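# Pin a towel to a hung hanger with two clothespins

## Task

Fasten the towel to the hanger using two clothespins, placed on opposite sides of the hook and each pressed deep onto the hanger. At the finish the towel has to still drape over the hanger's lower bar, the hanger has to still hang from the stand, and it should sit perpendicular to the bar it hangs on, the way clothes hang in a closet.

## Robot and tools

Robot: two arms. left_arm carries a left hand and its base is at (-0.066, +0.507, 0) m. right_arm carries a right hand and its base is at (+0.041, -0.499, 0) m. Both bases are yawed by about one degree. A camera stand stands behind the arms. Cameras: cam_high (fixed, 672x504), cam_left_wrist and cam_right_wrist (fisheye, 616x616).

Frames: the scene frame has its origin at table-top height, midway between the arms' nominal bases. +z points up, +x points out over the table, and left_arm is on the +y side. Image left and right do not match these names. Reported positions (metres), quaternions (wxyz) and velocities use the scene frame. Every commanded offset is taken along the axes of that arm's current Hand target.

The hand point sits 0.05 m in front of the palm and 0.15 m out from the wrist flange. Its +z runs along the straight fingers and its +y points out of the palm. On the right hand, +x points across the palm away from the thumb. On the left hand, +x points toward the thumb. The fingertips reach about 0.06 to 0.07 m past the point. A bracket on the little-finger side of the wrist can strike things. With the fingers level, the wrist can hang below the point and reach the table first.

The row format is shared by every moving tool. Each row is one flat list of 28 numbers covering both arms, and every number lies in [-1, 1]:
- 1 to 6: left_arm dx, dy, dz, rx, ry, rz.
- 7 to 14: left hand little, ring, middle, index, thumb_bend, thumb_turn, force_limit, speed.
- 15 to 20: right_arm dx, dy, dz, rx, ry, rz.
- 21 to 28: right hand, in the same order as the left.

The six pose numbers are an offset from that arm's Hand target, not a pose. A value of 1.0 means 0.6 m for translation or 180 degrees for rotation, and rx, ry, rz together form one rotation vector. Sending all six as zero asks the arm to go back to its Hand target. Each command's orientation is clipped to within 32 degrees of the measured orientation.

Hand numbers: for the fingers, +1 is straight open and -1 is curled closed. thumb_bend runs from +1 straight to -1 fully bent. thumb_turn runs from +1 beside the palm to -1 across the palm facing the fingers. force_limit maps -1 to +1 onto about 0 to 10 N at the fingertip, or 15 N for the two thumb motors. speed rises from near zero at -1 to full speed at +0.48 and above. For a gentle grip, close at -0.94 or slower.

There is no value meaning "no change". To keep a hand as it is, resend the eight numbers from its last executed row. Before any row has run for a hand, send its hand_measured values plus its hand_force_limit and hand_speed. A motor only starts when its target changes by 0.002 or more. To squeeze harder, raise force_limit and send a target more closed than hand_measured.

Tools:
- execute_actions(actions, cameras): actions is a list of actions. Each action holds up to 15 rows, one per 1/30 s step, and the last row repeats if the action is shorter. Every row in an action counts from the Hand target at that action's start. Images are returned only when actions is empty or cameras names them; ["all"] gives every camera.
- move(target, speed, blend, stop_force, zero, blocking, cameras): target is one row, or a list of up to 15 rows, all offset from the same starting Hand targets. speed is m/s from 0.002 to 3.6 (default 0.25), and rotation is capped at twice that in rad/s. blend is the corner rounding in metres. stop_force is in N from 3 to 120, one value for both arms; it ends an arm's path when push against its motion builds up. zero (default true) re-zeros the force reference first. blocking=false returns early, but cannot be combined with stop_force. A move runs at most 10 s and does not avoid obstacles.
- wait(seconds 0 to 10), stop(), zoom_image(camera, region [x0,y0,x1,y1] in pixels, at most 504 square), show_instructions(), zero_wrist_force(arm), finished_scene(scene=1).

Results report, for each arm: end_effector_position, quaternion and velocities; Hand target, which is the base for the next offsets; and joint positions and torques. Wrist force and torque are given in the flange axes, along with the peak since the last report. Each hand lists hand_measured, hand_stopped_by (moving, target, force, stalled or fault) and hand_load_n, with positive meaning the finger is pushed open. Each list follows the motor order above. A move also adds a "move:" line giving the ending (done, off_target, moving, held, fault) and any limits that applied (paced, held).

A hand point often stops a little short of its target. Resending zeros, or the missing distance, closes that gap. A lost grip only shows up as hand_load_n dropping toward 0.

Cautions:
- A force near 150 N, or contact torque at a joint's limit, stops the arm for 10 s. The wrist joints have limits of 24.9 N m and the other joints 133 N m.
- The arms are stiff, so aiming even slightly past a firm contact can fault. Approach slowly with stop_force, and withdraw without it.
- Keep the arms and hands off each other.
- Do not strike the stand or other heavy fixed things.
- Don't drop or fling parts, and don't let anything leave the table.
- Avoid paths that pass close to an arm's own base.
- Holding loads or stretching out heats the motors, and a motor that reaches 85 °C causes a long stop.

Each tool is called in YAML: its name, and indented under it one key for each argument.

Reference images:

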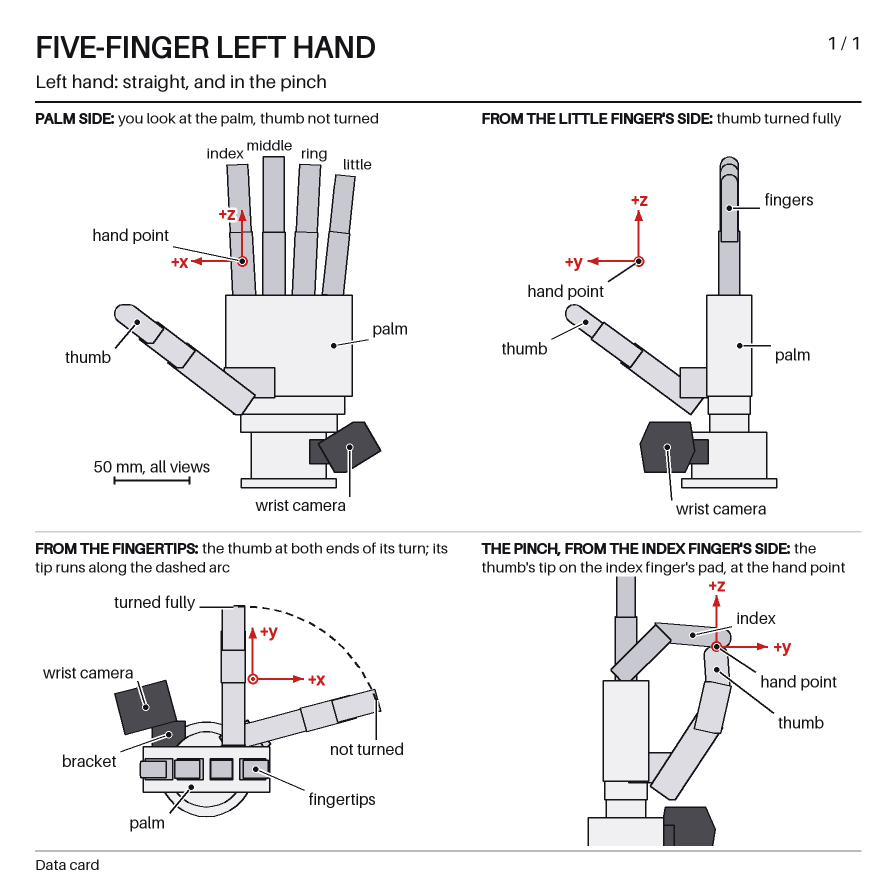

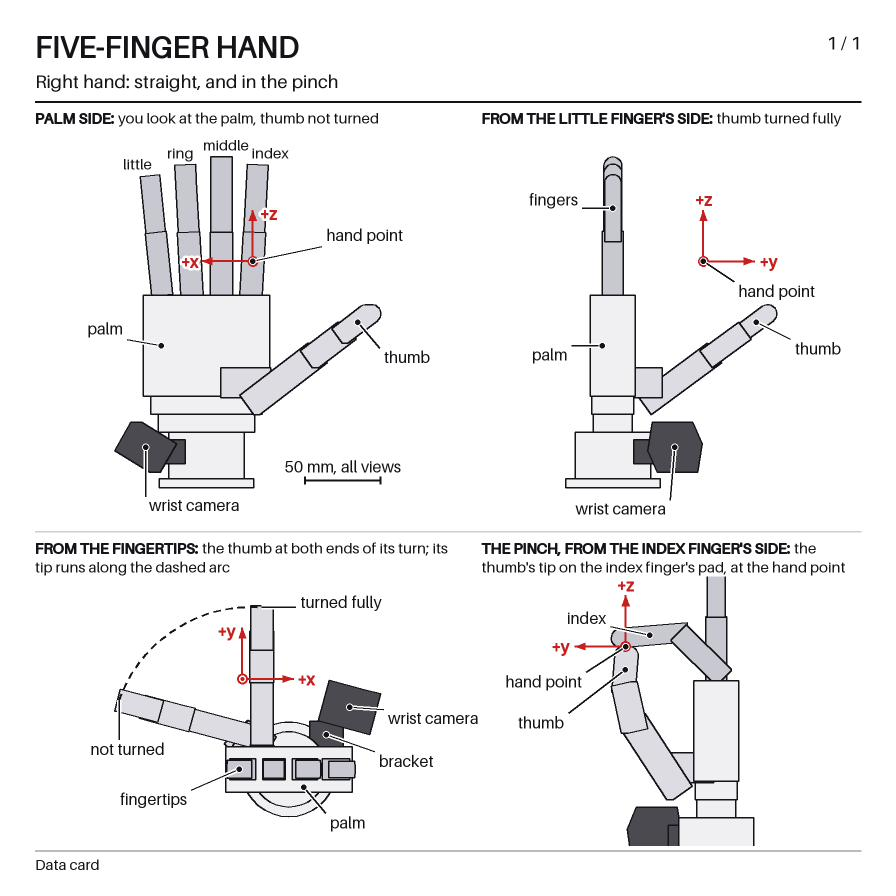

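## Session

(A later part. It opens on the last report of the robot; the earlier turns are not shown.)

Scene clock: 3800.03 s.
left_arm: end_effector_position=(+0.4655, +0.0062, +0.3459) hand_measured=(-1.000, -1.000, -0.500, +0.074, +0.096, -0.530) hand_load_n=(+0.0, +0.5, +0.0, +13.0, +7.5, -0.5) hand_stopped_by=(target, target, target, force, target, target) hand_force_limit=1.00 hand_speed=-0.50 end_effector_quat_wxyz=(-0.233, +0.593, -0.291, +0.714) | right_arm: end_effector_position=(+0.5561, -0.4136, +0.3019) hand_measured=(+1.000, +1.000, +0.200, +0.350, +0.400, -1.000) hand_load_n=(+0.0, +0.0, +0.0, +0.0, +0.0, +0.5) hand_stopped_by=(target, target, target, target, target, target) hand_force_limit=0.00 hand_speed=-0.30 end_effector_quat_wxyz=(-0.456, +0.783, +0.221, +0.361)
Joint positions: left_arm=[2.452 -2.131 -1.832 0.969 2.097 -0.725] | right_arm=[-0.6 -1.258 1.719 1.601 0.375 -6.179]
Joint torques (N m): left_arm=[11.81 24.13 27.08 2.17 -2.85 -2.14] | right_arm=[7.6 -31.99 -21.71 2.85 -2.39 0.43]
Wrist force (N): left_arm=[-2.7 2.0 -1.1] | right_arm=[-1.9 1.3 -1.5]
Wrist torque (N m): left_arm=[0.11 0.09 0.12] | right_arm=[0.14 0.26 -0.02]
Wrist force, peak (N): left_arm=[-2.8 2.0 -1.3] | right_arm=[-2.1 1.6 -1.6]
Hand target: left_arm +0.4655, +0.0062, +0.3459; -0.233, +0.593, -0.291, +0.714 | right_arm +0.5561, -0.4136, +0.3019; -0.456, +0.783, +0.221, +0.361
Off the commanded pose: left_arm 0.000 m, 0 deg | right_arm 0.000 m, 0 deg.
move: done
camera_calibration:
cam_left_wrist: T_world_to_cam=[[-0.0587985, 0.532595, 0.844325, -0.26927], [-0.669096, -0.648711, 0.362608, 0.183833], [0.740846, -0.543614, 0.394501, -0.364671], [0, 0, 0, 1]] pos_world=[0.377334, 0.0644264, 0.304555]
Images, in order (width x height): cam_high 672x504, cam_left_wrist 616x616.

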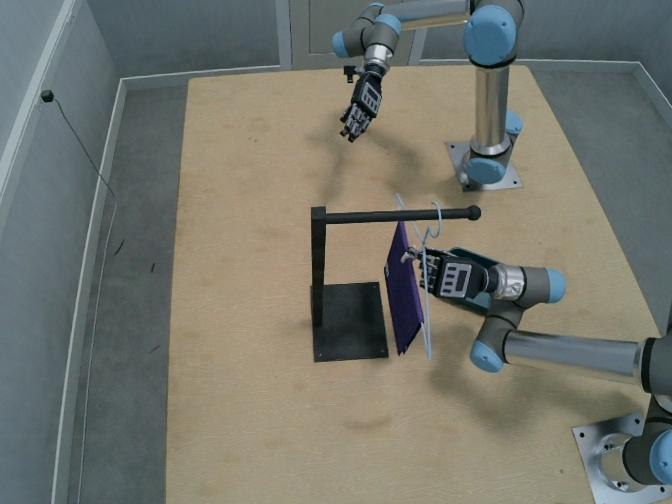

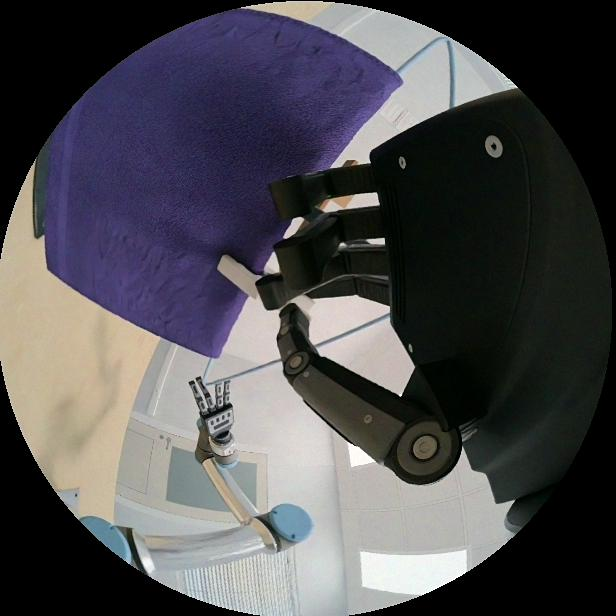

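move:
  target: [0,0,0,0,0,0,-1,-1,-0.5,-0.02,0.4,-0.53,1.0,-0.8,0,0,0,0,0,0,1,1,0.2,0.35,0.4,-1,0,-0.3]
  cameras: ["cam_left_wrist","cam_high"]

zoom_image:
  camera: "cam_left_wrist"
  region: [200, 230, 320, 350]

zoom_image:
  camera: "cam_high"
  region: [370, 180, 520, 300]

Scene clock: 3806.67 s.
left_arm: end_effector_position=(+0.4655, +0.0062, +0.3459) hand_measured=(-1.000, -1.000, -0.500, +0.072, +0.400, -0.530) hand_load_n=(+0.0, +0.0, +0.0, +0.5, +0.0, +0.0) hand_stopped_by=(target, target, target, force, target, target) hand_force_limit=1.00 hand_speed=-0.80 end_effector_quat_wxyz=(-0.233, +0.593, -0.291, +0.714) | right_arm: end_effector_position=(+0.5561, -0.4136, +0.3019) hand_measured=(+1.000, +1.000, +0.200, +0.350, +0.400, -1.000) hand_load_n=(+0.0, +0.0, +0.0, +0.0, +0.5, +0.5) hand_stopped_by=(target, target, target, target, target, target) hand_force_limit=0.00 hand_speed=-0.30 end_effector_quat_wxyz=(-0.456, +0.783, +0.221, +0.361)
Joint positions: left_arm=[2.452 -2.131 -1.832 0.969 2.097 -0.725] | right_arm=[-0.6 -1.258 1.719 1.601 0.375 -6.179]
Joint torques (N m): left_arm=[12.36 23.89 26.4 1.73 -2.94 -1.95] | right_arm=[7.03 -30.72 -22.47 2.99 -2.54 0.49]
Wrist force (N): left_arm=[-2.6 1.6 -1.3] | right_arm=[-2.0 1.3 -1.4]
Wrist torque (N m): left_arm=[0.11 0.12 0.13] | right_arm=[0.13 0.27 -0.02]
Wrist force, peak (N): left_arm=[-3.0 2.2 -1.2] | right_arm=[-2.1 1.3 -1.6]
Hand target: left_arm +0.4655, +0.0062, +0.3459; -0.233, +0.593, -0.291, +0.714 | right_arm +0.5561, -0.4136, +0.3019; -0.456, +0.783, +0.221, +0.361
Off the commanded pose: left_arm 0.000 m, 0 deg | right_arm 0.000 m, 0 deg.
move: done
camera_calibration:
cam_left_wrist: T_world_to_cam=[[-0.0587985, 0.532595, 0.844325, -0.26927], [-0.669096, -0.648711, 0.362608, 0.183833], [0.740846, -0.543614, 0.394501, -0.364671], [0, 0, 0, 1]] pos_world=[0.377334, 0.0644264, 0.304555]
Images, in order (width x height): cam_high 672x504, cam_left_wrist 616x616.

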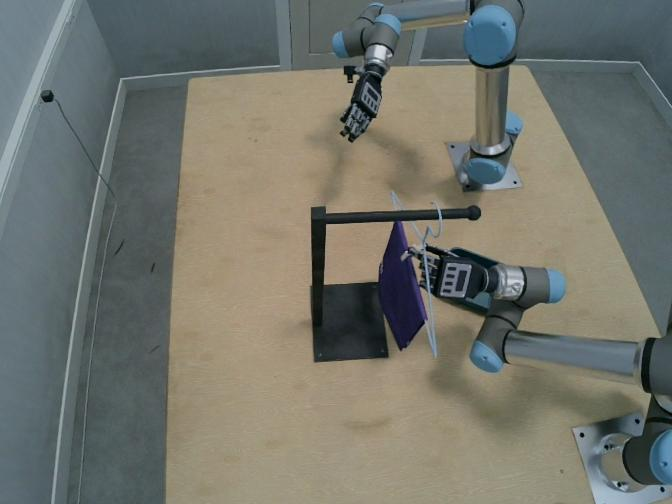

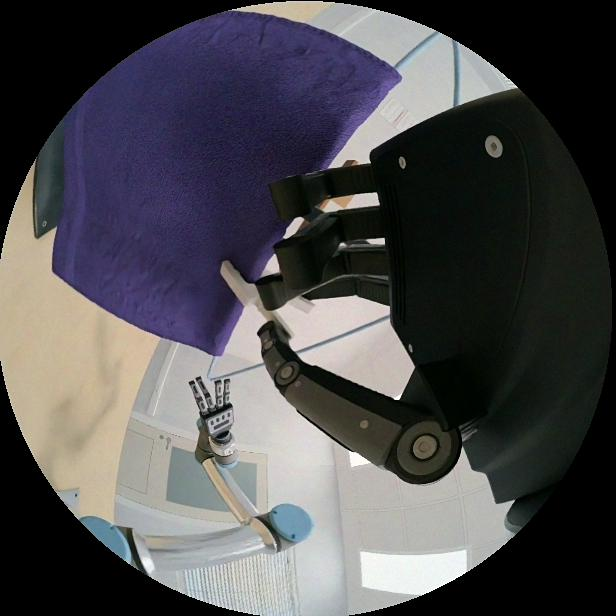

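Scaled by 4.200 from the camera's 616x616 image, which has a finer 880x880 frame.

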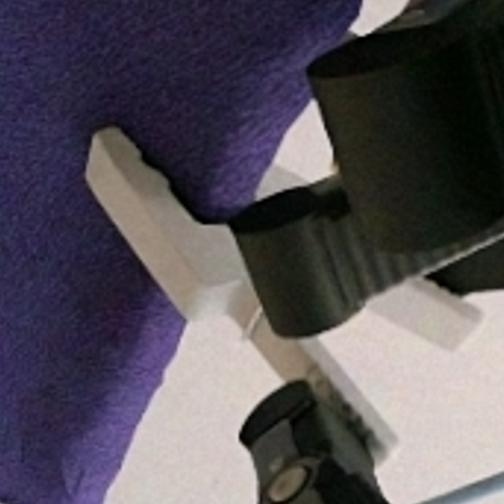

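Scaled by 3.360 from the camera's 672x504 image, which has a finer 960x720 frame.

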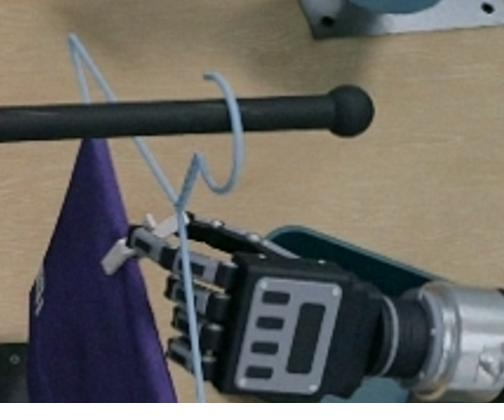

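move:
  target: [0,0,0,0,0,0,-1,-1,-0.5,0.95,0.7,-0.53,1.0,-0.5,0,0,0,0,0,0,1,1,0.2,0.35,0.4,-1,0,-0.3]
  cameras: ["cam_left_wrist","cam_high"]

zoom_image:
  camera: "cam_high"
  region: [370, 180, 520, 300]

Scene clock: 3817.60 s.
left_arm: end_effector_position=(+0.4655, +0.0062, +0.3459) hand_measured=(-1.000, -1.000, -0.500, +0.950, +0.700, -0.530) hand_load_n=(+0.0, +0.0, +0.0, +0.0, +0.0, +0.0) hand_stopped_by=(target, target, target, target, target, target) hand_force_limit=1.00 hand_speed=-0.50 end_effector_quat_wxyz=(-0.233, +0.593, -0.291, +0.714) | right_arm: end_effector_position=(+0.5561, -0.4136, +0.3019) hand_measured=(+1.000, +1.000, +0.200, +0.350, +0.400, -1.000) hand_load_n=(+0.0, +0.0, +0.0, +0.0, +0.0, +0.0) hand_stopped_by=(target, target, target, target, target, target) hand_force_limit=0.00 hand_speed=-0.30 end_effector_quat_wxyz=(-0.456, +0.783, +0.221, +0.361)
Joint positions: left_arm=[2.452 -2.131 -1.832 0.969 2.097 -0.725] | right_arm=[-0.6 -1.258 1.719 1.601 0.375 -6.179]
Joint torques (N m): left_arm=[10.89 24.26 17.93 -0.39 -2.76 -1.36] | right_arm=[8.94 -33.22 -21.88 2.82 -2.51 0.48]
Wrist force (N): left_arm=[-2.7 1.8 -1.2] | right_arm=[-2.1 1.3 -1.6]
Wrist torque (N m): left_arm=[0.09 0.10 0.13] | right_arm=[0.15 0.29 -0.02]
Wrist force, peak (N): left_arm=[-2.9 1.9 -1.2] | right_arm=[-2.3 1.4 -1.7]
Hand target: left_arm +0.4655, +0.0062, +0.3459; -0.233, +0.593, -0.291, +0.714 | right_arm +0.5561, -0.4136, +0.3019; -0.456, +0.783, +0.221, +0.361
Off the commanded pose: left_arm 0.000 m, 0 deg | right_arm 0.000 m, 0 deg.
move: done
camera_calibration:
cam_left_wrist: T_world_to_cam=[[-0.0587985, 0.532595, 0.844325, -0.26927], [-0.669096, -0.648711, 0.362608, 0.183833], [0.740846, -0.543614, 0.394501, -0.364671], [0, 0, 0, 1]] pos_world=[0.377334, 0.0644264, 0.304555]
Images, in order (width x height): cam_high 672x504, cam_left_wrist 616x616.

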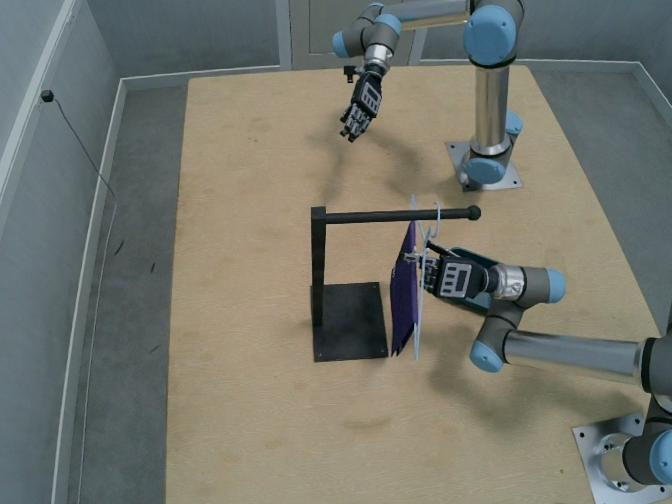

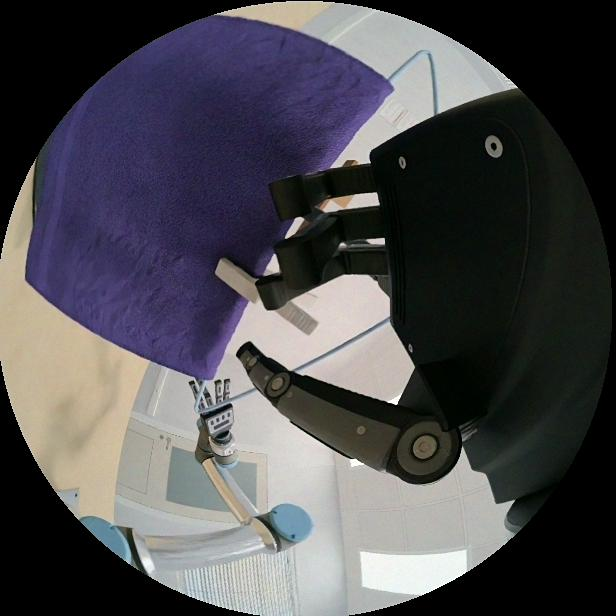

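Scaled by 3.360 from the camera's 672x504 image, which has a finer 960x720 frame.

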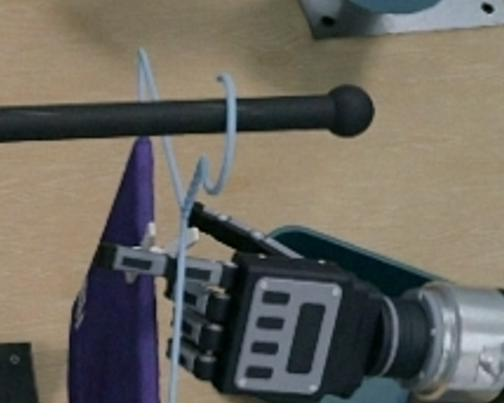

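move:
  target: [0.0270,0.0070,-0.1645,0,0,0,-1,-1,-0.5,0.95,0.7,-0.53,1.0,-0.5,0,0,0,0,0,0,1,1,0.2,0.35,0.4,-1,0,-0.3]
  speed: 0.04
  cameras: ["cam_left_wrist","cam_high"]

zoom_image:
  camera: "cam_high"
  region: [370, 190, 490, 370]

zoom_image:
  camera: "cam_left_wrist"
  region: [180, 150, 360, 330]

Scene clock: 3827.77 s.
left_arm: end_effector_position=(+0.3655, +0.0059, +0.3420) hand_measured=(-1.000, -1.000, -0.500, +0.950, +0.700, -0.530) hand_load_n=(+0.0, +0.0, +0.0, +0.0, +0.0, +0.0) hand_stopped_by=(target, target, target, target, target, target) hand_force_limit=1.00 hand_speed=-0.50 end_effector_quat_wxyz=(-0.233, +0.593, -0.291, +0.714) | right_arm: end_effector_position=(+0.5561, -0.4136, +0.3019) hand_measured=(+1.000, +1.000, +0.200, +0.350, +0.400, -1.000) hand_load_n=(+0.0, +0.0, +0.0, +0.0, +0.0, +0.0) hand_stopped_by=(target, target, target, target, target, target) hand_force_limit=0.00 hand_speed=-0.30 end_effector_quat_wxyz=(-0.456, +0.783, +0.221, +0.361)
Joint positions: left_arm=[2.301 -2.054 -1.987 1.063 2.246 -0.697] | right_arm=[-0.6 -1.258 1.719 1.601 0.375 -6.179]
Joint torques (N m): left_arm=[-13.19 46.74 -1.06 2.11 2.63 2.21] | right_arm=[8.31 -32.05 -22.28 2.8 -2.27 0.48]
Wrist force (N): left_arm=[-2.5 1.8 -1.1] | right_arm=[-1.7 1.3 -1.4]
Wrist torque (N m): left_arm=[0.08 0.08 -0.05] | right_arm=[0.14 0.23 0.00]
Wrist force, peak (N): left_arm=[-2.8 2.2 -1.2] | right_arm=[-2.2 1.4 -1.6]
Hand target: left_arm +0.3654, +0.0059, +0.3420; -0.233, +0.593, -0.291, +0.714 | right_arm +0.5561, -0.4136, +0.3019; -0.456, +0.783, +0.221, +0.361
Off the commanded pose: left_arm 0.000 m, 0 deg | right_arm 0.000 m, 0 deg.
move: done
camera_calibration:
cam_left_wrist: T_world_to_cam=[[-0.0587985, 0.532595, 0.844325, -0.271606], [-0.669096, -0.648711, 0.362608, 0.118246], [0.740846, -0.543614, 0.394501, -0.289245], [0, 0, 0, 1]] pos_world=[0.277434, 0.0641264, 0.300555]
Images, in order (width x height): cam_high 672x504, cam_left_wrist 616x616.

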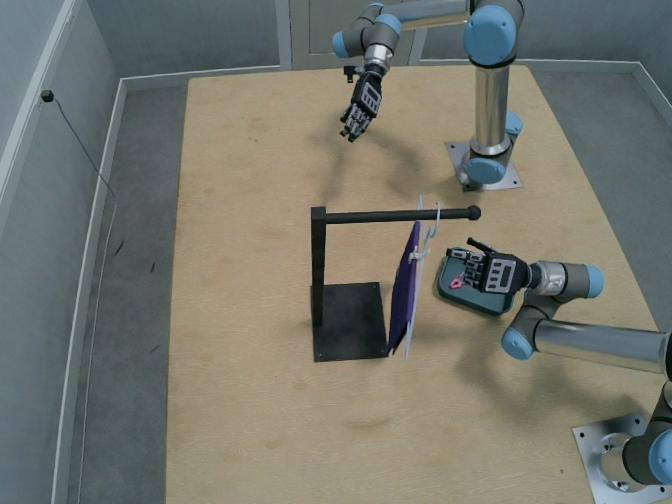

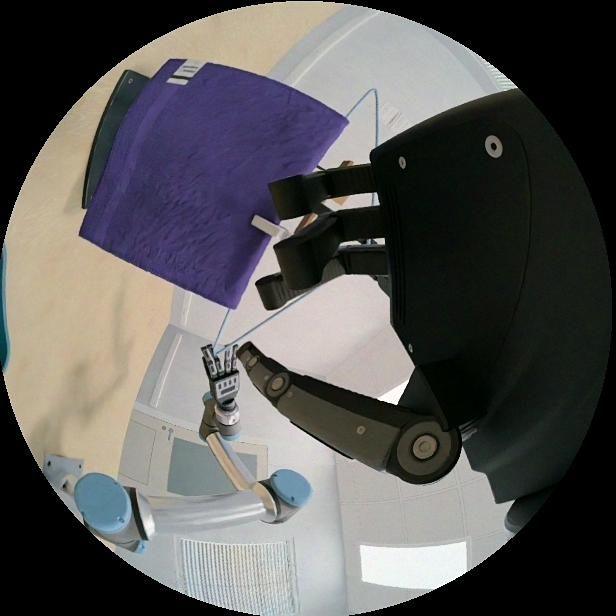

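Scaled by 2.800 from the camera's 672x504 image, which has a finer 960x720 frame.

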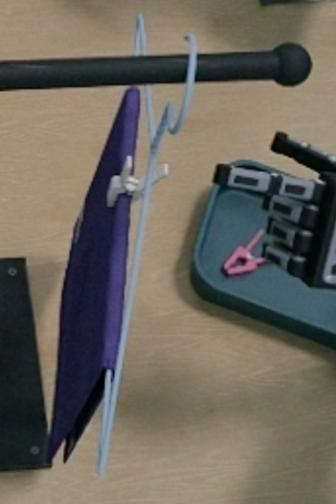

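Scaled by 2.800 from the camera's 616x616 image, which has a finer 880x880 frame.

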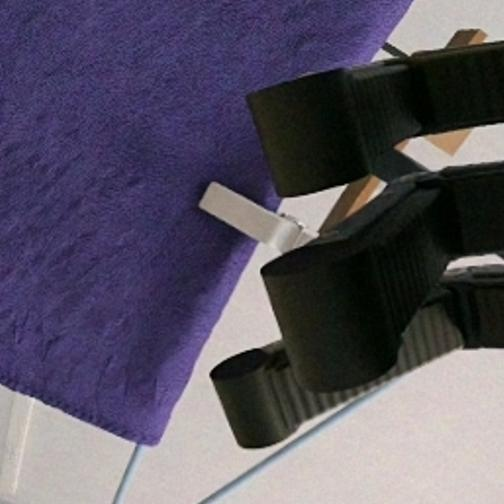

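move:
  target: [-0.0677,-0.0732,-0.1747,0,0,0,-1,-1,-0.5,0.95,0.7,-0.53,1.0,-0.5,0,0,0,0,0,0,1,1,0.2,0.35,0.4,-1,0,-0.3]
  speed: 0.12

move:
  target: [0,0,0,-0.0650,0.0666,0.1795,1,1,0,0.14,0.5,-0.53,0.0,0.3,0,0,0,0,0,0,1,1,0.2,0.35,0.4,-1,0,-0.3]
  speed: 0.25
  cameras: ["cam_high"]

Scene clock: 3893.23 s.
left_arm: end_effector_position=(+0.2707, +0.0796, +0.3302) hand_measured=(-1.000, -1.000, -0.500, +0.950, +0.700, -0.530) hand_load_n=(+0.0, +0.0, +0.0, +0.0, +0.0, -0.5) hand_stopped_by=(target, target, target, target, target, target) hand_force_limit=1.00 hand_speed=-0.50 end_effector_quat_wxyz=(-0.233, +0.593, -0.291, +0.714) | right_arm: end_effector_position=(+0.5561, -0.4136, +0.3019) hand_measured=(+1.000, +1.000, +0.200, +0.350, +0.400, -1.000) hand_load_n=(+0.0, +0.0, +0.0, +0.0, +0.0, +0.0) hand_stopped_by=(target, target, target, target, target, target) hand_force_limit=0.00 hand_speed=-0.30 end_effector_quat_wxyz=(-0.456, +0.783, +0.221, +0.361)
Joint positions: left_arm=[2.239 -1.912 -2.294 1.237 2.307 -0.683] | right_arm=[-0.6 -1.258 1.719 1.601 0.375 -6.179]
Joint torques (N m): left_arm=[-14.09 37.68 -3.21 1.68 2.74 2.06] | right_arm=[9.69 -32.55 -21.94 2.7 -2.47 0.57]
Wrist force (N): left_arm=[-3.0 1.9 -1.2] | right_arm=[-2.0 1.4 -1.4]
Wrist torque (N m): left_arm=[0.10 0.16 -0.08] | right_arm=[0.14 0.26 -0.01]
Wrist force, peak (N): left_arm=[-3.1 1.6 -1.5] | right_arm=[-2.1 1.4 -1.8]
Hand target: left_arm +0.2707, +0.0797, +0.3302; -0.233, +0.593, -0.291, +0.714 | right_arm +0.5561, -0.4136, +0.3019; -0.456, +0.783, +0.221, +0.361
Off the commanded pose: left_arm 0.000 m, 0 deg | right_arm 0.000 m, 0 deg.
move: done

Scene clock: 3895.10 s.
left_arm: end_effector_position=(+0.2707, +0.0797, +0.3302) hand_measured=(+1.000, +1.000, +0.000, +0.140, +0.500, -0.530) hand_load_n=(-0.5, +0.0, +0.0, +0.0, +0.0, +0.0) hand_stopped_by=(target, target, target, target, target, target) hand_force_limit=0.00 hand_speed=0.30 end_effector_quat_wxyz=(-0.330, +0.433, -0.536, +0.645) | right_arm: end_effector_position=(+0.5561, -0.4136, +0.3019) hand_measured=(+1.000, +1.000, +0.200, +0.350, +0.400, -1.000) hand_load_n=(-0.5, +0.0, +0.0, -0.5, +0.0, +0.0) hand_stopped_by=(target, target, target, target, target, target) hand_force_limit=0.00 hand_speed=-0.30 end_effector_quat_wxyz=(-0.456, +0.783, +0.221, +0.361)
Joint positions: left_arm=[2.401 -1.691 -2.378 0.98 1.873 -0.191] | right_arm=[-0.6 -1.258 1.719 1.601 0.375 -6.179]
Joint torques (N m): left_arm=[10.75 31.07 0.59 -0.53 -2.51 2.25] | right_arm=[9.46 -31.7 -21.9 2.95 -2.47 0.59]
Wrist force (N): left_arm=[-1.6 2.0 -1.0] | right_arm=[-1.9 1.6 -1.3]
Wrist torque (N m): left_arm=[0.08 0.03 -0.03] | right_arm=[0.17 0.25 -0.01]
Wrist force, peak (N): left_arm=[-2.8 2.3 -1.2] | right_arm=[-2.2 1.5 -1.6]
Hand target: left_arm +0.2707, +0.0797, +0.3302; -0.330, +0.433, -0.536, +0.645 | right_arm +0.5561, -0.4136, +0.3019; -0.456, +0.783, +0.221, +0.361
Off the commanded pose: left_arm 0.000 m, 0 deg | right_arm 0.000 m, 0 deg.
move: done
Images, in order (width x height): cam_high 672x504.

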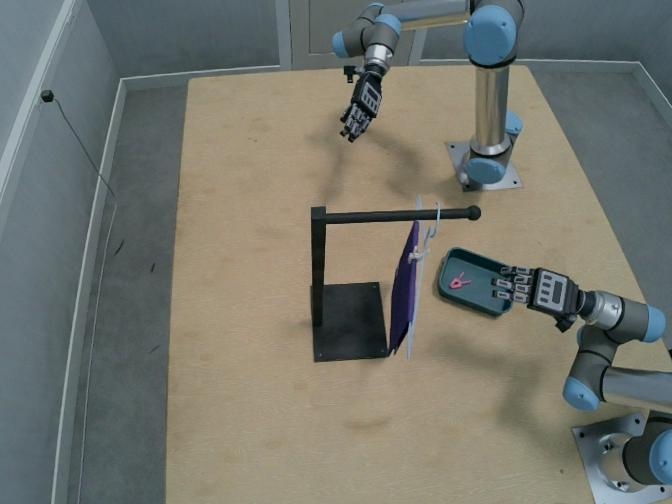

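move:
  target: [0,0,0,-0.0650,0.0666,0.1795,1,1,0,0.14,0.5,-0.53,0.0,0.3,0,0,0,0,0,0,1,1,0.2,0.35,0.4,-1,0,-0.3]
  speed: 0.25

move:
  target: [0,0,0,-0.0650,0.0666,0.1795,1,1,0,0.14,0.5,-0.53,0.0,0.3,0,0,0,0,0,0,1,1,0.2,0.35,0.4,-1,0,-0.3]
  speed: 0.25
  cameras: ["cam_high","cam_left_wrist"]

Scene clock: 3901.77 s.
left_arm: end_effector_position=(+0.2707, +0.0797, +0.3302) hand_measured=(+1.000, +1.000, +0.000, +0.140, +0.500, -0.530) hand_load_n=(+0.0, +0.0, +0.0, +0.0, +0.0, +0.0) hand_stopped_by=(target, target, target, target, target, target) hand_force_limit=0.00 hand_speed=0.30 end_effector_quat_wxyz=(+0.393, -0.229, +0.728, -0.512) | right_arm: end_effector_position=(+0.5561, -0.4136, +0.3019) hand_measured=(+1.000, +1.000, +0.200, +0.350, +0.400, -1.000) hand_load_n=(+0.0, +0.0, +0.0, +0.0, +0.0, +0.0) hand_stopped_by=(target, target, target, target, target, target) hand_force_limit=0.00 hand_speed=-0.30 end_effector_quat_wxyz=(-0.456, +0.783, +0.221, +0.361)
Joint positions: left_arm=[2.458 -1.503 -2.32 0.515 1.624 0.341] | right_arm=[-0.6 -1.258 1.719 1.601 0.375 -6.179]
Joint torques (N m): left_arm=[-14.08 27.26 29.68 0.18 -3.01 2.12] | right_arm=[9.68 -33.22 -22.29 2.76 -2.47 0.66]
Wrist force (N): left_arm=[-0.6 2.0 -0.4] | right_arm=[-1.9 1.3 -1.5]
Wrist torque (N m): left_arm=[0.08 -0.01 -0.01] | right_arm=[0.14 0.26 -0.01]
Wrist force, peak (N): left_arm=[-1.7 2.4 -0.8] | right_arm=[-2.1 1.5 -1.7]
Hand target: left_arm +0.2707, +0.0797, +0.3302; +0.393, -0.229, +0.728, -0.512 | right_arm +0.5561, -0.4136, +0.3019; -0.456, +0.783, +0.221, +0.361
Off the commanded pose: left_arm 0.000 m, 0 deg | right_arm 0.000 m, 0 deg.
move: done

Scene clock: 3903.63 s.
left_arm: end_effector_position=(+0.2707, +0.0797, +0.3302) hand_measured=(+1.000, +1.000, +0.000, +0.140, +0.500, -0.530) hand_load_n=(+0.0, +0.0, +0.0, +0.0, +0.0, +0.0) hand_stopped_by=(target, target, target, target, target, target) hand_force_limit=0.00 hand_speed=0.30 end_effector_quat_wxyz=(+0.418, -0.003, +0.847, -0.328) | right_arm: end_effector_position=(+0.5561, -0.4136, +0.3019) hand_measured=(+1.000, +1.000, +0.200, +0.350, +0.400, -1.000) hand_load_n=(+0.0, +0.0, +0.0, +0.0, +0.0, +0.0) hand_stopped_by=(target, target, target, target, target, target) hand_force_limit=0.00 hand_speed=-0.30 end_effector_quat_wxyz=(-0.456, +0.783, +0.221, +0.361)
Joint positions: left_arm=[2.386 -1.448 -2.168 0.023 1.638 0.869] | right_arm=[-0.6 -1.258 1.719 1.601 0.375 -6.179]
Joint torques (N m): left_arm=[-12.14 2.63 32.14 1.08 2.88 2.17] | right_arm=[8.98 -32.21 -21.35 2.84 -2.42 0.66]
Wrist force (N): left_arm=[0.5 1.5 0.0] | right_arm=[-1.8 1.3 -1.4]
Wrist torque (N m): left_arm=[0.07 -0.08 0.01] | right_arm=[0.14 0.25 -0.01]
Wrist force, peak (N): left_arm=[-0.6 2.2 -0.3] | right_arm=[-2.1 1.4 -1.6]
Hand target: left_arm +0.2707, +0.0797, +0.3302; +0.418, -0.003, +0.847, -0.328 | right_arm +0.5561, -0.4136, +0.3019; -0.456, +0.783, +0.221, +0.361
Off the commanded pose: left_arm 0.000 m, 0 deg | right_arm 0.000 m, 0 deg.
move: done
camera_calibration:
cam_left_wrist: T_world_to_cam=[[-0.440942, -0.816016, 0.373747, 0.0597117], [-0.844645, 0.236434, -0.480286, 0.36225], [0.303555, -0.527462, -0.793497, 0.335112], [0, 0, 0, 1]] pos_world=[0.230577, 0.139836, 0.417577]
Images, in order (width x height): cam_high 672x504, cam_left_wrist 616x616.

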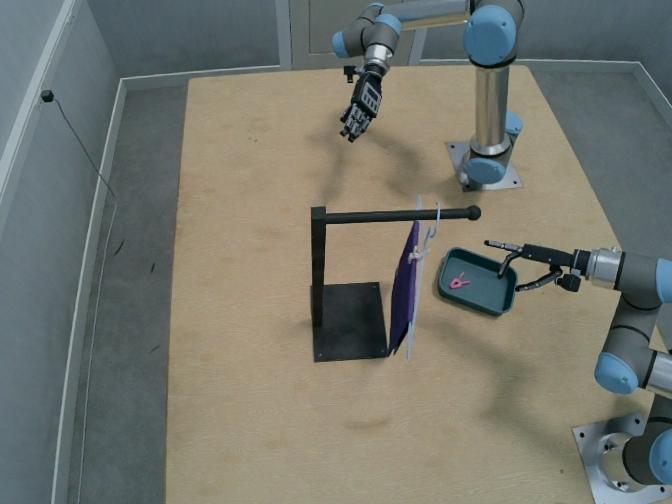

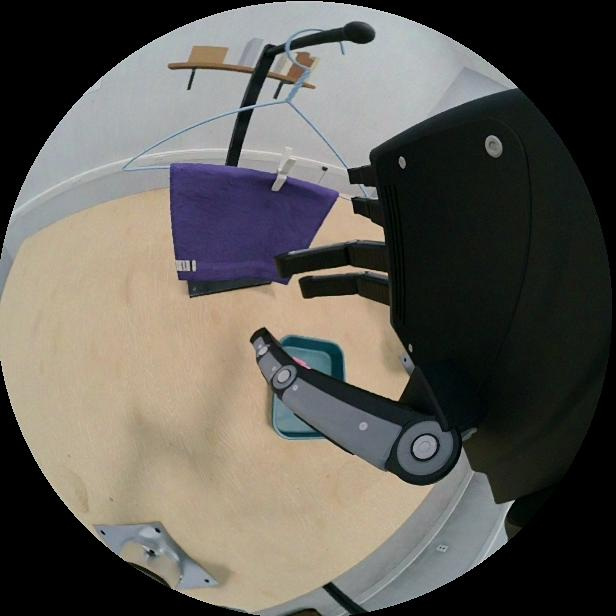

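move:
  target: [0.3777,0.0016,0.2658,0,0,0,1,1,0,0.14,0.5,-0.53,0.0,0.3,0,0,0,0,0,0,1,1,0.2,0.35,0.4,-1,0,-0.3]
  speed: 0.15
  cameras: ["cam_high","cam_left_wrist"]

zoom_image:
  camera: "cam_left_wrist"
  region: [180, 230, 360, 410]

Scene clock: 3914.50 s.
left_arm: end_effector_position=(+0.2366, -0.0710, +0.1002) hand_measured=(+1.000, +1.000, +0.000, +0.140, +0.500, -0.530) hand_load_n=(+0.0, +0.0, +0.0, +0.0, +0.5, +0.0) hand_stopped_by=(target, target, target, target, target, target) hand_force_limit=0.00 hand_speed=0.30 end_effector_quat_wxyz=(+0.418, -0.003, +0.847, -0.328) | right_arm: end_effector_position=(+0.5561, -0.4136, +0.3019) hand_measured=(+1.000, +1.000, +0.200, +0.350, +0.400, -1.000) hand_load_n=(+0.0, +0.0, +0.0, +0.0, +0.0, +0.5) hand_stopped_by=(target, target, target, target, target, target) hand_force_limit=0.00 hand_speed=-0.30 end_effector_quat_wxyz=(-0.456, +0.783, +0.221, +0.361)
Joint positions: left_arm=[2.087 -2.158 -2.033 0.57 1.905 0.733] | right_arm=[-0.6 -1.258 1.719 1.601 0.375 -6.179]
Joint torques (N m): left_arm=[-13.11 24.28 26.47 4.07 3.25 -1.88] | right_arm=[9.1 -32.39 -22.01 2.65 -2.51 0.69]
Wrist force (N): left_arm=[0.4 1.6 0.2] | right_arm=[-1.8 1.4 -1.4]
Wrist torque (N m): left_arm=[0.07 -0.05 0.18] | right_arm=[0.15 0.25 -0.01]
Wrist force, peak (N): left_arm=[0.9 1.7 0.5] | right_arm=[-2.1 1.5 -1.6]
Hand target: left_arm +0.2366, -0.0710, +0.1001; +0.418, -0.003, +0.847, -0.328 | right_arm +0.5561, -0.4136, +0.3019; -0.456, +0.783, +0.221, +0.361
Off the commanded pose: left_arm 0.000 m, 0 deg | right_arm 0.000 m, 0 deg.
move: done
camera_calibration:
cam_left_wrist: T_world_to_cam=[[-0.440974, -0.81606, 0.373614, 0.00777681], [-0.844631, 0.236538, -0.480259, 0.258582], [0.303546, -0.527348, -0.793577, 0.083541], [0, 0, 0, 1]] pos_world=[0.196477, -0.010763, 0.187577]
Images, in order (width x height): cam_high 672x504, cam_left_wrist 616x616.

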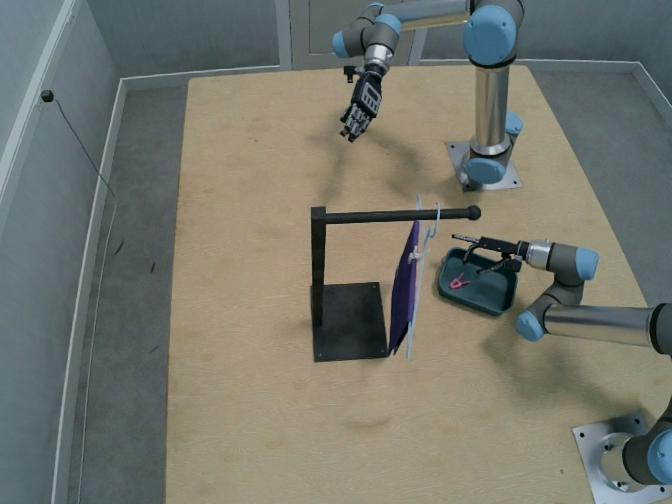

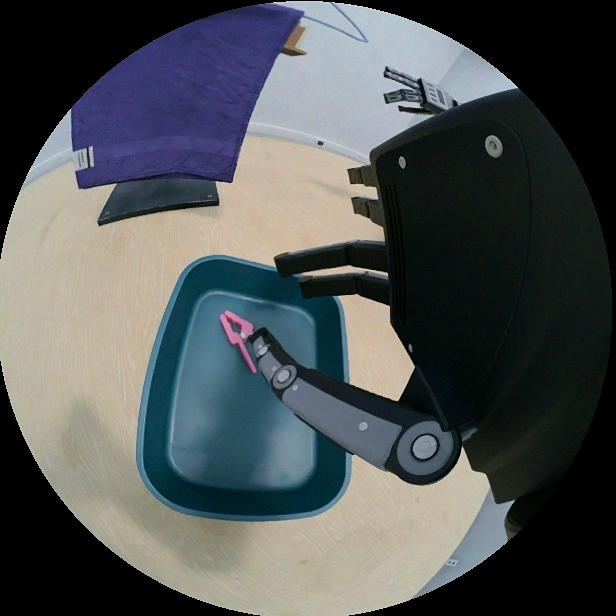

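Scaled by 2.800 from the camera's 616x616 image, which has a finer 880x880 frame.

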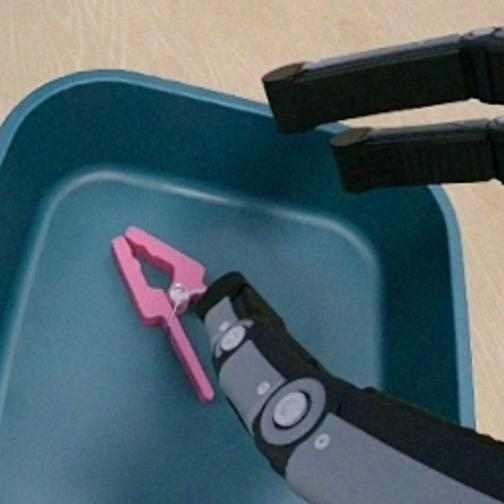

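move:
  target: [0.0256,-0.0380,0.0071,0,0,0,1,1,0,0.14,0.5,-0.53,0.0,0.3,0,0,0,0,0,0,1,1,0.2,0.35,0.4,-1,0,-0.3]
  speed: 0.1
  cameras: ["cam_left_wrist"]

zoom_image:
  camera: "cam_left_wrist"
  region: [160, 260, 280, 380]

Scene clock: 3928.73 s.
left_arm: end_effector_position=(+0.2236, -0.0955, +0.1001) hand_measured=(+1.000, +1.000, +0.000, +0.140, +0.500, -0.530) hand_load_n=(+0.0, +0.0, +0.0, +0.5, +0.0, +0.5) hand_stopped_by=(target, target, target, target, target, target) hand_force_limit=0.00 hand_speed=0.30 end_effector_quat_wxyz=(+0.418, -0.003, +0.847, -0.328) | right_arm: end_effector_position=(+0.5561, -0.4136, +0.3019) hand_measured=(+1.000, +1.000, +0.200, +0.350, +0.400, -1.000) hand_load_n=(+0.0, +0.0, +0.0, +0.0, +0.0, +0.0) hand_stopped_by=(target, target, target, target, target, target) hand_force_limit=0.00 hand_speed=-0.30 end_effector_quat_wxyz=(-0.456, +0.783, +0.221, +0.361)
Joint positions: left_arm=[2.039 -2.185 -1.973 0.528 1.948 0.709] | right_arm=[-0.6 -1.258 1.719 1.601 0.375 -6.179]
Joint torques (N m): left_arm=[-13.31 22.81 24.18 0.92 3.37 -1.8] | right_arm=[8.37 -32.39 -22.09 2.94 -2.42 0.66]
Wrist force (N): left_arm=[0.3 1.6 0.1] | right_arm=[-2.0 1.4 -1.5]
Wrist torque (N m): left_arm=[0.07 -0.05 0.17] | right_arm=[0.15 0.28 -0.02]
Wrist force, peak (N): left_arm=[0.1 2.0 0.0] | right_arm=[-2.1 1.5 -1.6]
Hand target: left_arm +0.2235, -0.0955, +0.1001; +0.418, -0.003, +0.847, -0.328 | right_arm +0.5561, -0.4136, +0.3019; -0.456, +0.783, +0.221, +0.361
Off the commanded pose: left_arm 0.000 m, 0 deg | right_arm 0.000 m, 0 deg.
move: done
camera_calibration:
cam_left_wrist: T_world_to_cam=[[-0.440974, -0.81606, 0.373614, -0.0179493], [-0.844631, 0.236538, -0.480259, 0.253397], [0.303546, -0.527348, -0.793577, 0.0745671], [0, 0, 0, 1]] pos_world=[0.183477, -0.035263, 0.187577]
Images, in order (width x height): cam_left_wrist 616x616.

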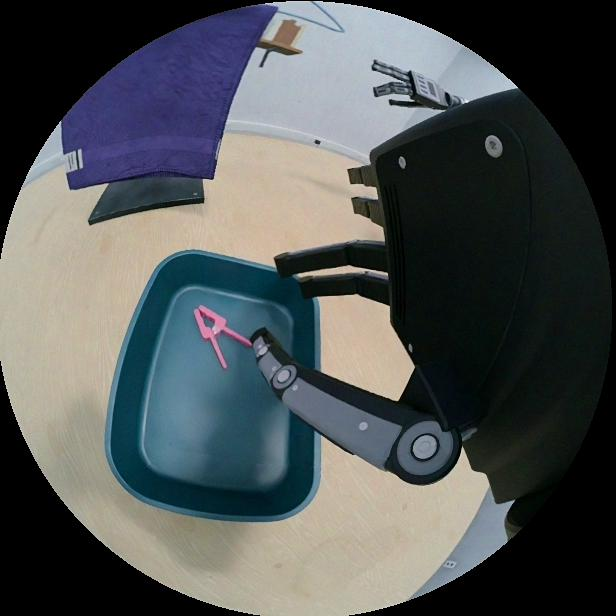

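Scaled by 4.200 from the camera's 616x616 image, which has a finer 880x880 frame.

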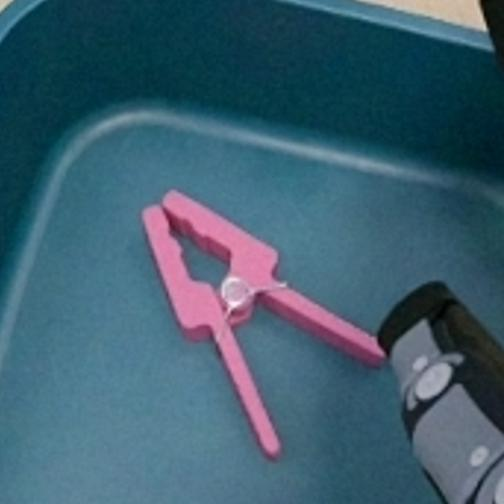

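move:
  target: [0.0390,0.0930,0.0287,0,0,0,1,1,0,0.14,0.5,-0.53,0.0,0.3,0,0,0,0,0,0,1,1,0.2,0.35,0.4,-1,0,-0.3]
  speed: 0.1
  cameras: ["cam_left_wrist","cam_high"]

zoom_image:
  camera: "cam_left_wrist"
  region: [190, 260, 310, 380]

Scene clock: 3945.07 s.
left_arm: end_effector_position=(+0.2355, -0.0678, +0.0450) hand_measured=(+1.000, +1.000, +0.000, +0.140, +0.500, -0.530) hand_load_n=(+0.0, +0.0, +0.0, +0.0, +0.0, +0.5) hand_stopped_by=(target, target, target, target, target, target) hand_force_limit=0.00 hand_speed=0.30 end_effector_quat_wxyz=(+0.418, -0.003, +0.847, -0.328) | right_arm: end_effector_position=(+0.5561, -0.4136, +0.3019) hand_measured=(+1.000, +1.000, +0.200, +0.350, +0.400, -1.000) hand_load_n=(+0.0, -0.5, +0.0, +0.0, +0.0, +0.0) hand_stopped_by=(target, target, target, target, target, target) hand_force_limit=0.00 hand_speed=-0.30 end_effector_quat_wxyz=(-0.456, +0.783, +0.221, +0.361)
Joint positions: left_arm=[2.089 -2.285 -2.038 0.702 1.904 0.734] | right_arm=[-0.6 -1.258 1.719 1.601 0.375 -6.179]
Joint torques (N m): left_arm=[11.08 25.37 -1.81 3.51 -2.58 2.11] | right_arm=[9.45 -32.08 -22.42 2.87 -2.48 0.68]
Wrist force (N): left_arm=[0.2 1.6 0.0] | right_arm=[-1.6 1.4 -1.6]
Wrist torque (N m): left_arm=[0.07 -0.03 -0.01] | right_arm=[0.15 0.23 0.01]
Wrist force, peak (N): left_arm=[0.5 2.5 0.5] | right_arm=[-2.2 1.6 -1.6]
Hand target: left_arm +0.2356, -0.0678, +0.0450; +0.418, -0.003, +0.847, -0.328 | right_arm +0.5561, -0.4136, +0.3019; -0.456, +0.783, +0.221, +0.361
Off the commanded pose: left_arm 0.000 m, 0 deg | right_arm 0.000 m, 0 deg.
move: done
camera_calibration:
cam_left_wrist: T_world_to_cam=[[-0.440974, -0.81606, 0.373614, 0.0304077], [-0.844631, 0.236538, -0.480259, 0.230458], [0.303546, -0.527348, -0.793577, 0.0417836], [0, 0, 0, 1]] pos_world=[0.195377, -0.00766299, 0.132477]
Images, in order (width x height): cam_high 672x504, cam_left_wrist 616x616.

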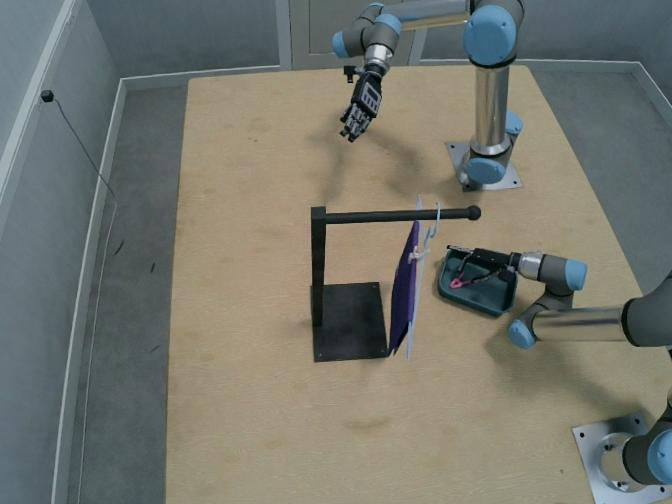

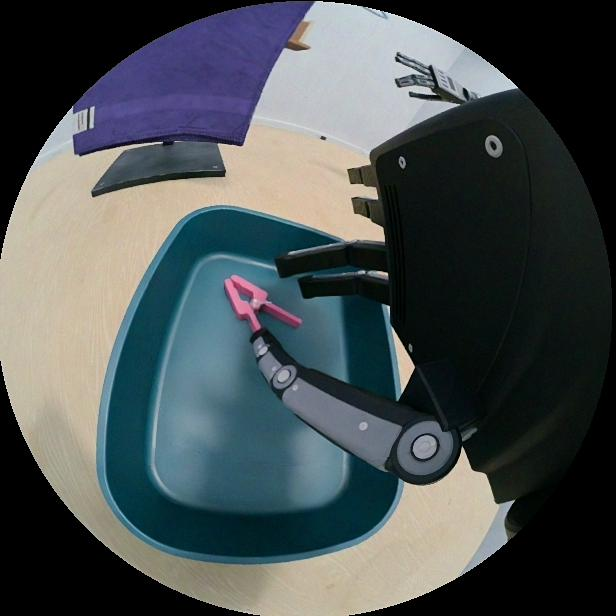

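Scaled by 4.200 from the camera's 616x616 image, which has a finer 880x880 frame.

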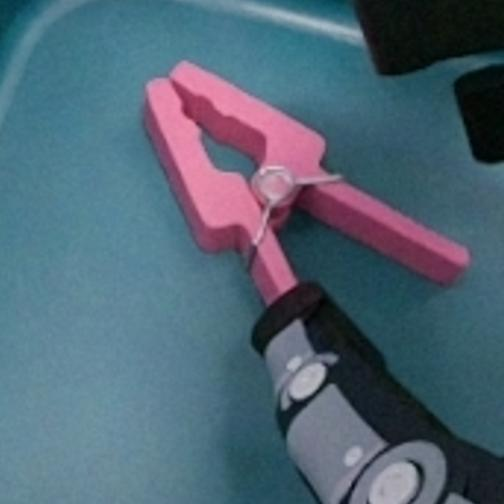

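move:
  target: [0.0253,0.0212,0.0145,0,0,0,1,1,0,0.14,0.5,-0.53,0.0,0.3,0,0,0,0,0,0,1,1,0.2,0.35,0.4,-1,0,-0.3]
  speed: 0.02
  stop_force: 3
  cameras: ["cam_left_wrist"]

zoom_image:
  camera: "cam_left_wrist"
  region: [200, 230, 320, 350]

Scene clock: 3960.87 s.
left_arm: end_effector_position=(+0.2353, -0.0668, +0.0234) hand_measured=(+1.000, +1.000, +0.000, +0.140, +0.500, -0.530) hand_load_n=(+0.0, +0.0, +0.0, +0.0, +0.0, +0.5) hand_stopped_by=(target, target, target, target, target, target) hand_force_limit=0.00 hand_speed=0.30 end_effector_quat_wxyz=(+0.418, -0.003, +0.847, -0.328) | right_arm: end_effector_position=(+0.5561, -0.4136, +0.3019) hand_measured=(+1.000, +1.000, +0.200, +0.350, +0.400, -1.000) hand_load_n=(+0.0, +0.0, +0.0, +0.0, +0.5, +0.5) hand_stopped_by=(target, target, target, target, target, target) hand_force_limit=0.00 hand_speed=-0.30 end_effector_quat_wxyz=(-0.456, +0.783, +0.221, +0.361)
Joint positions: left_arm=[2.089 -2.337 -2.033 0.749 1.904 0.734] | right_arm=[-0.6 -1.258 1.719 1.601 0.375 -6.179]
Joint torques (N m): left_arm=[11.41 26.02 21.27 3.66 -2.65 2.01] | right_arm=[8.71 -31.79 -21.31 2.78 -2.32 0.67]
Wrist force (N): left_arm=[0.1 1.7 0.1] | right_arm=[-2.1 1.4 -1.5]
Wrist torque (N m): left_arm=[0.08 -0.01 -0.01] | right_arm=[0.15 0.30 -0.02]
Wrist force, peak (N): left_arm=[0.3 2.0 0.3] | right_arm=[-2.3 1.7 -1.7]
Hand target: left_arm +0.2353, -0.0668, +0.0234; +0.418, -0.003, +0.847, -0.328 | right_arm +0.5561, -0.4136, +0.3019; -0.456, +0.783, +0.221, +0.361
Off the commanded pose: left_arm 0.000 m, 0 deg | right_arm 0.000 m, 0 deg.
move: done
camera_calibration:
cam_left_wrist: T_world_to_cam=[[-0.440974, -0.81606, 0.373614, 0.0392429], [-0.844631, 0.236538, -0.480259, 0.219631], [0.303546, -0.527348, -0.793577, 0.0251511], [0, 0, 0, 1]] pos_world=[0.195177, -0.00666299, 0.110777]
Images, in order (width x height): cam_left_wrist 616x616.

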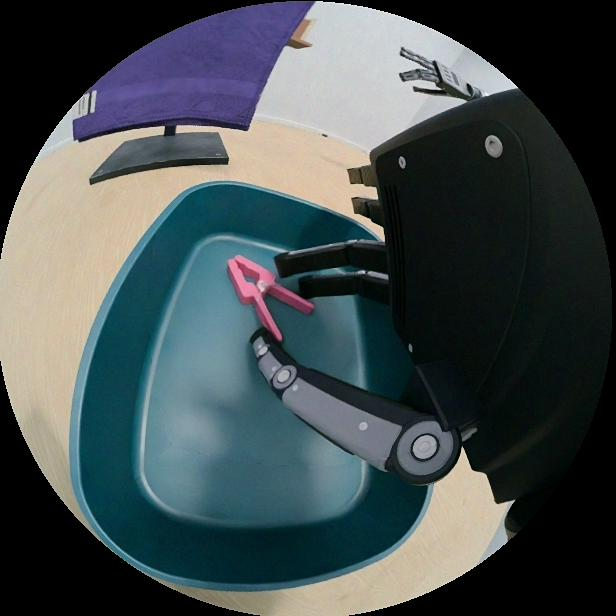

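Scaled by 4.200 from the camera's 616x616 image, which has a finer 880x880 frame.

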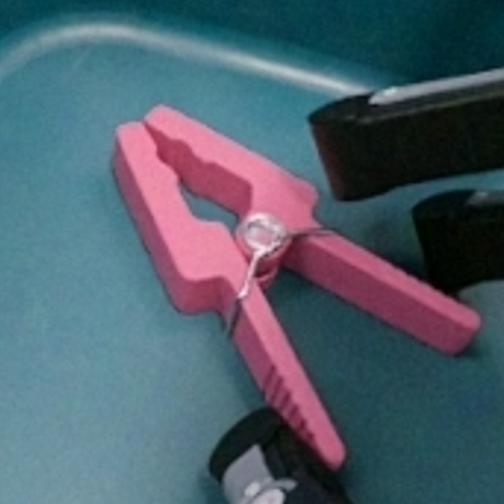

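move:
  target: [0.0047,0.0037,0.0029,0,0,0,1,1,0,0.14,0.5,-0.53,0.0,0.3,0,0,0,0,0,0,1,1,0.2,0.35,0.4,-1,0,-0.3]
  speed: 0.01
  stop_force: 3

Scene clock: 3964.83 s.
left_arm: end_effector_position=(+0.2353, -0.0669, +0.0215) hand_measured=(+1.000, +1.000, +0.000, +0.140, +0.500, -0.530) hand_load_n=(+0.0, +0.0, +0.0, +0.0, -0.5, -0.5) hand_stopped_by=(target, target, target, target, target, target) hand_force_limit=0.00 hand_speed=0.30 end_effector_quat_wxyz=(+0.418, -0.003, +0.847, -0.328) | right_arm: end_effector_position=(+0.5561, -0.4136, +0.3019) hand_measured=(+1.000, +1.000, +0.200, +0.350, +0.400, -1.000) hand_load_n=(-0.5, +0.0, +0.0, +0.0, +0.0, +0.0) hand_stopped_by=(target, target, target, target, target, target) hand_force_limit=0.00 hand_speed=-0.30 end_effector_quat_wxyz=(-0.456, +0.783, +0.221, +0.361)
Joint positions: left_arm=[2.089 -2.342 -2.032 0.753 1.904 0.734] | right_arm=[-0.6 -1.258 1.719 1.601 0.375 -6.179]
Joint torques (N m): left_arm=[9.85 50.64 -5.63 0.42 -2.44 1.91] | right_arm=[9.13 -31.65 -21.34 2.91 -2.36 0.82]
Wrist force (N): left_arm=[-1.3 -0.3 -1.7] | right_arm=[-2.0 1.3 -1.4]
Wrist torque (N m): left_arm=[0.01 -0.05 0.03] | right_arm=[0.14 0.27 -0.02]
Wrist force, peak (N): left_arm=[-2.3 -1.5 -2.7] | right_arm=[-2.1 1.5 -1.6]
Hand target: left_arm +0.2353, -0.0669, +0.0215; +0.418, -0.003, +0.847, -0.328 (not the last commanded pose) | right_arm +0.5561, -0.4136, +0.3019; -0.456, +0.783, +0.221, +0.361
Off the commanded pose: left_arm 0.002 m, 0 deg | right_arm 0.000 m, 0 deg.
move: contact (left_arm)


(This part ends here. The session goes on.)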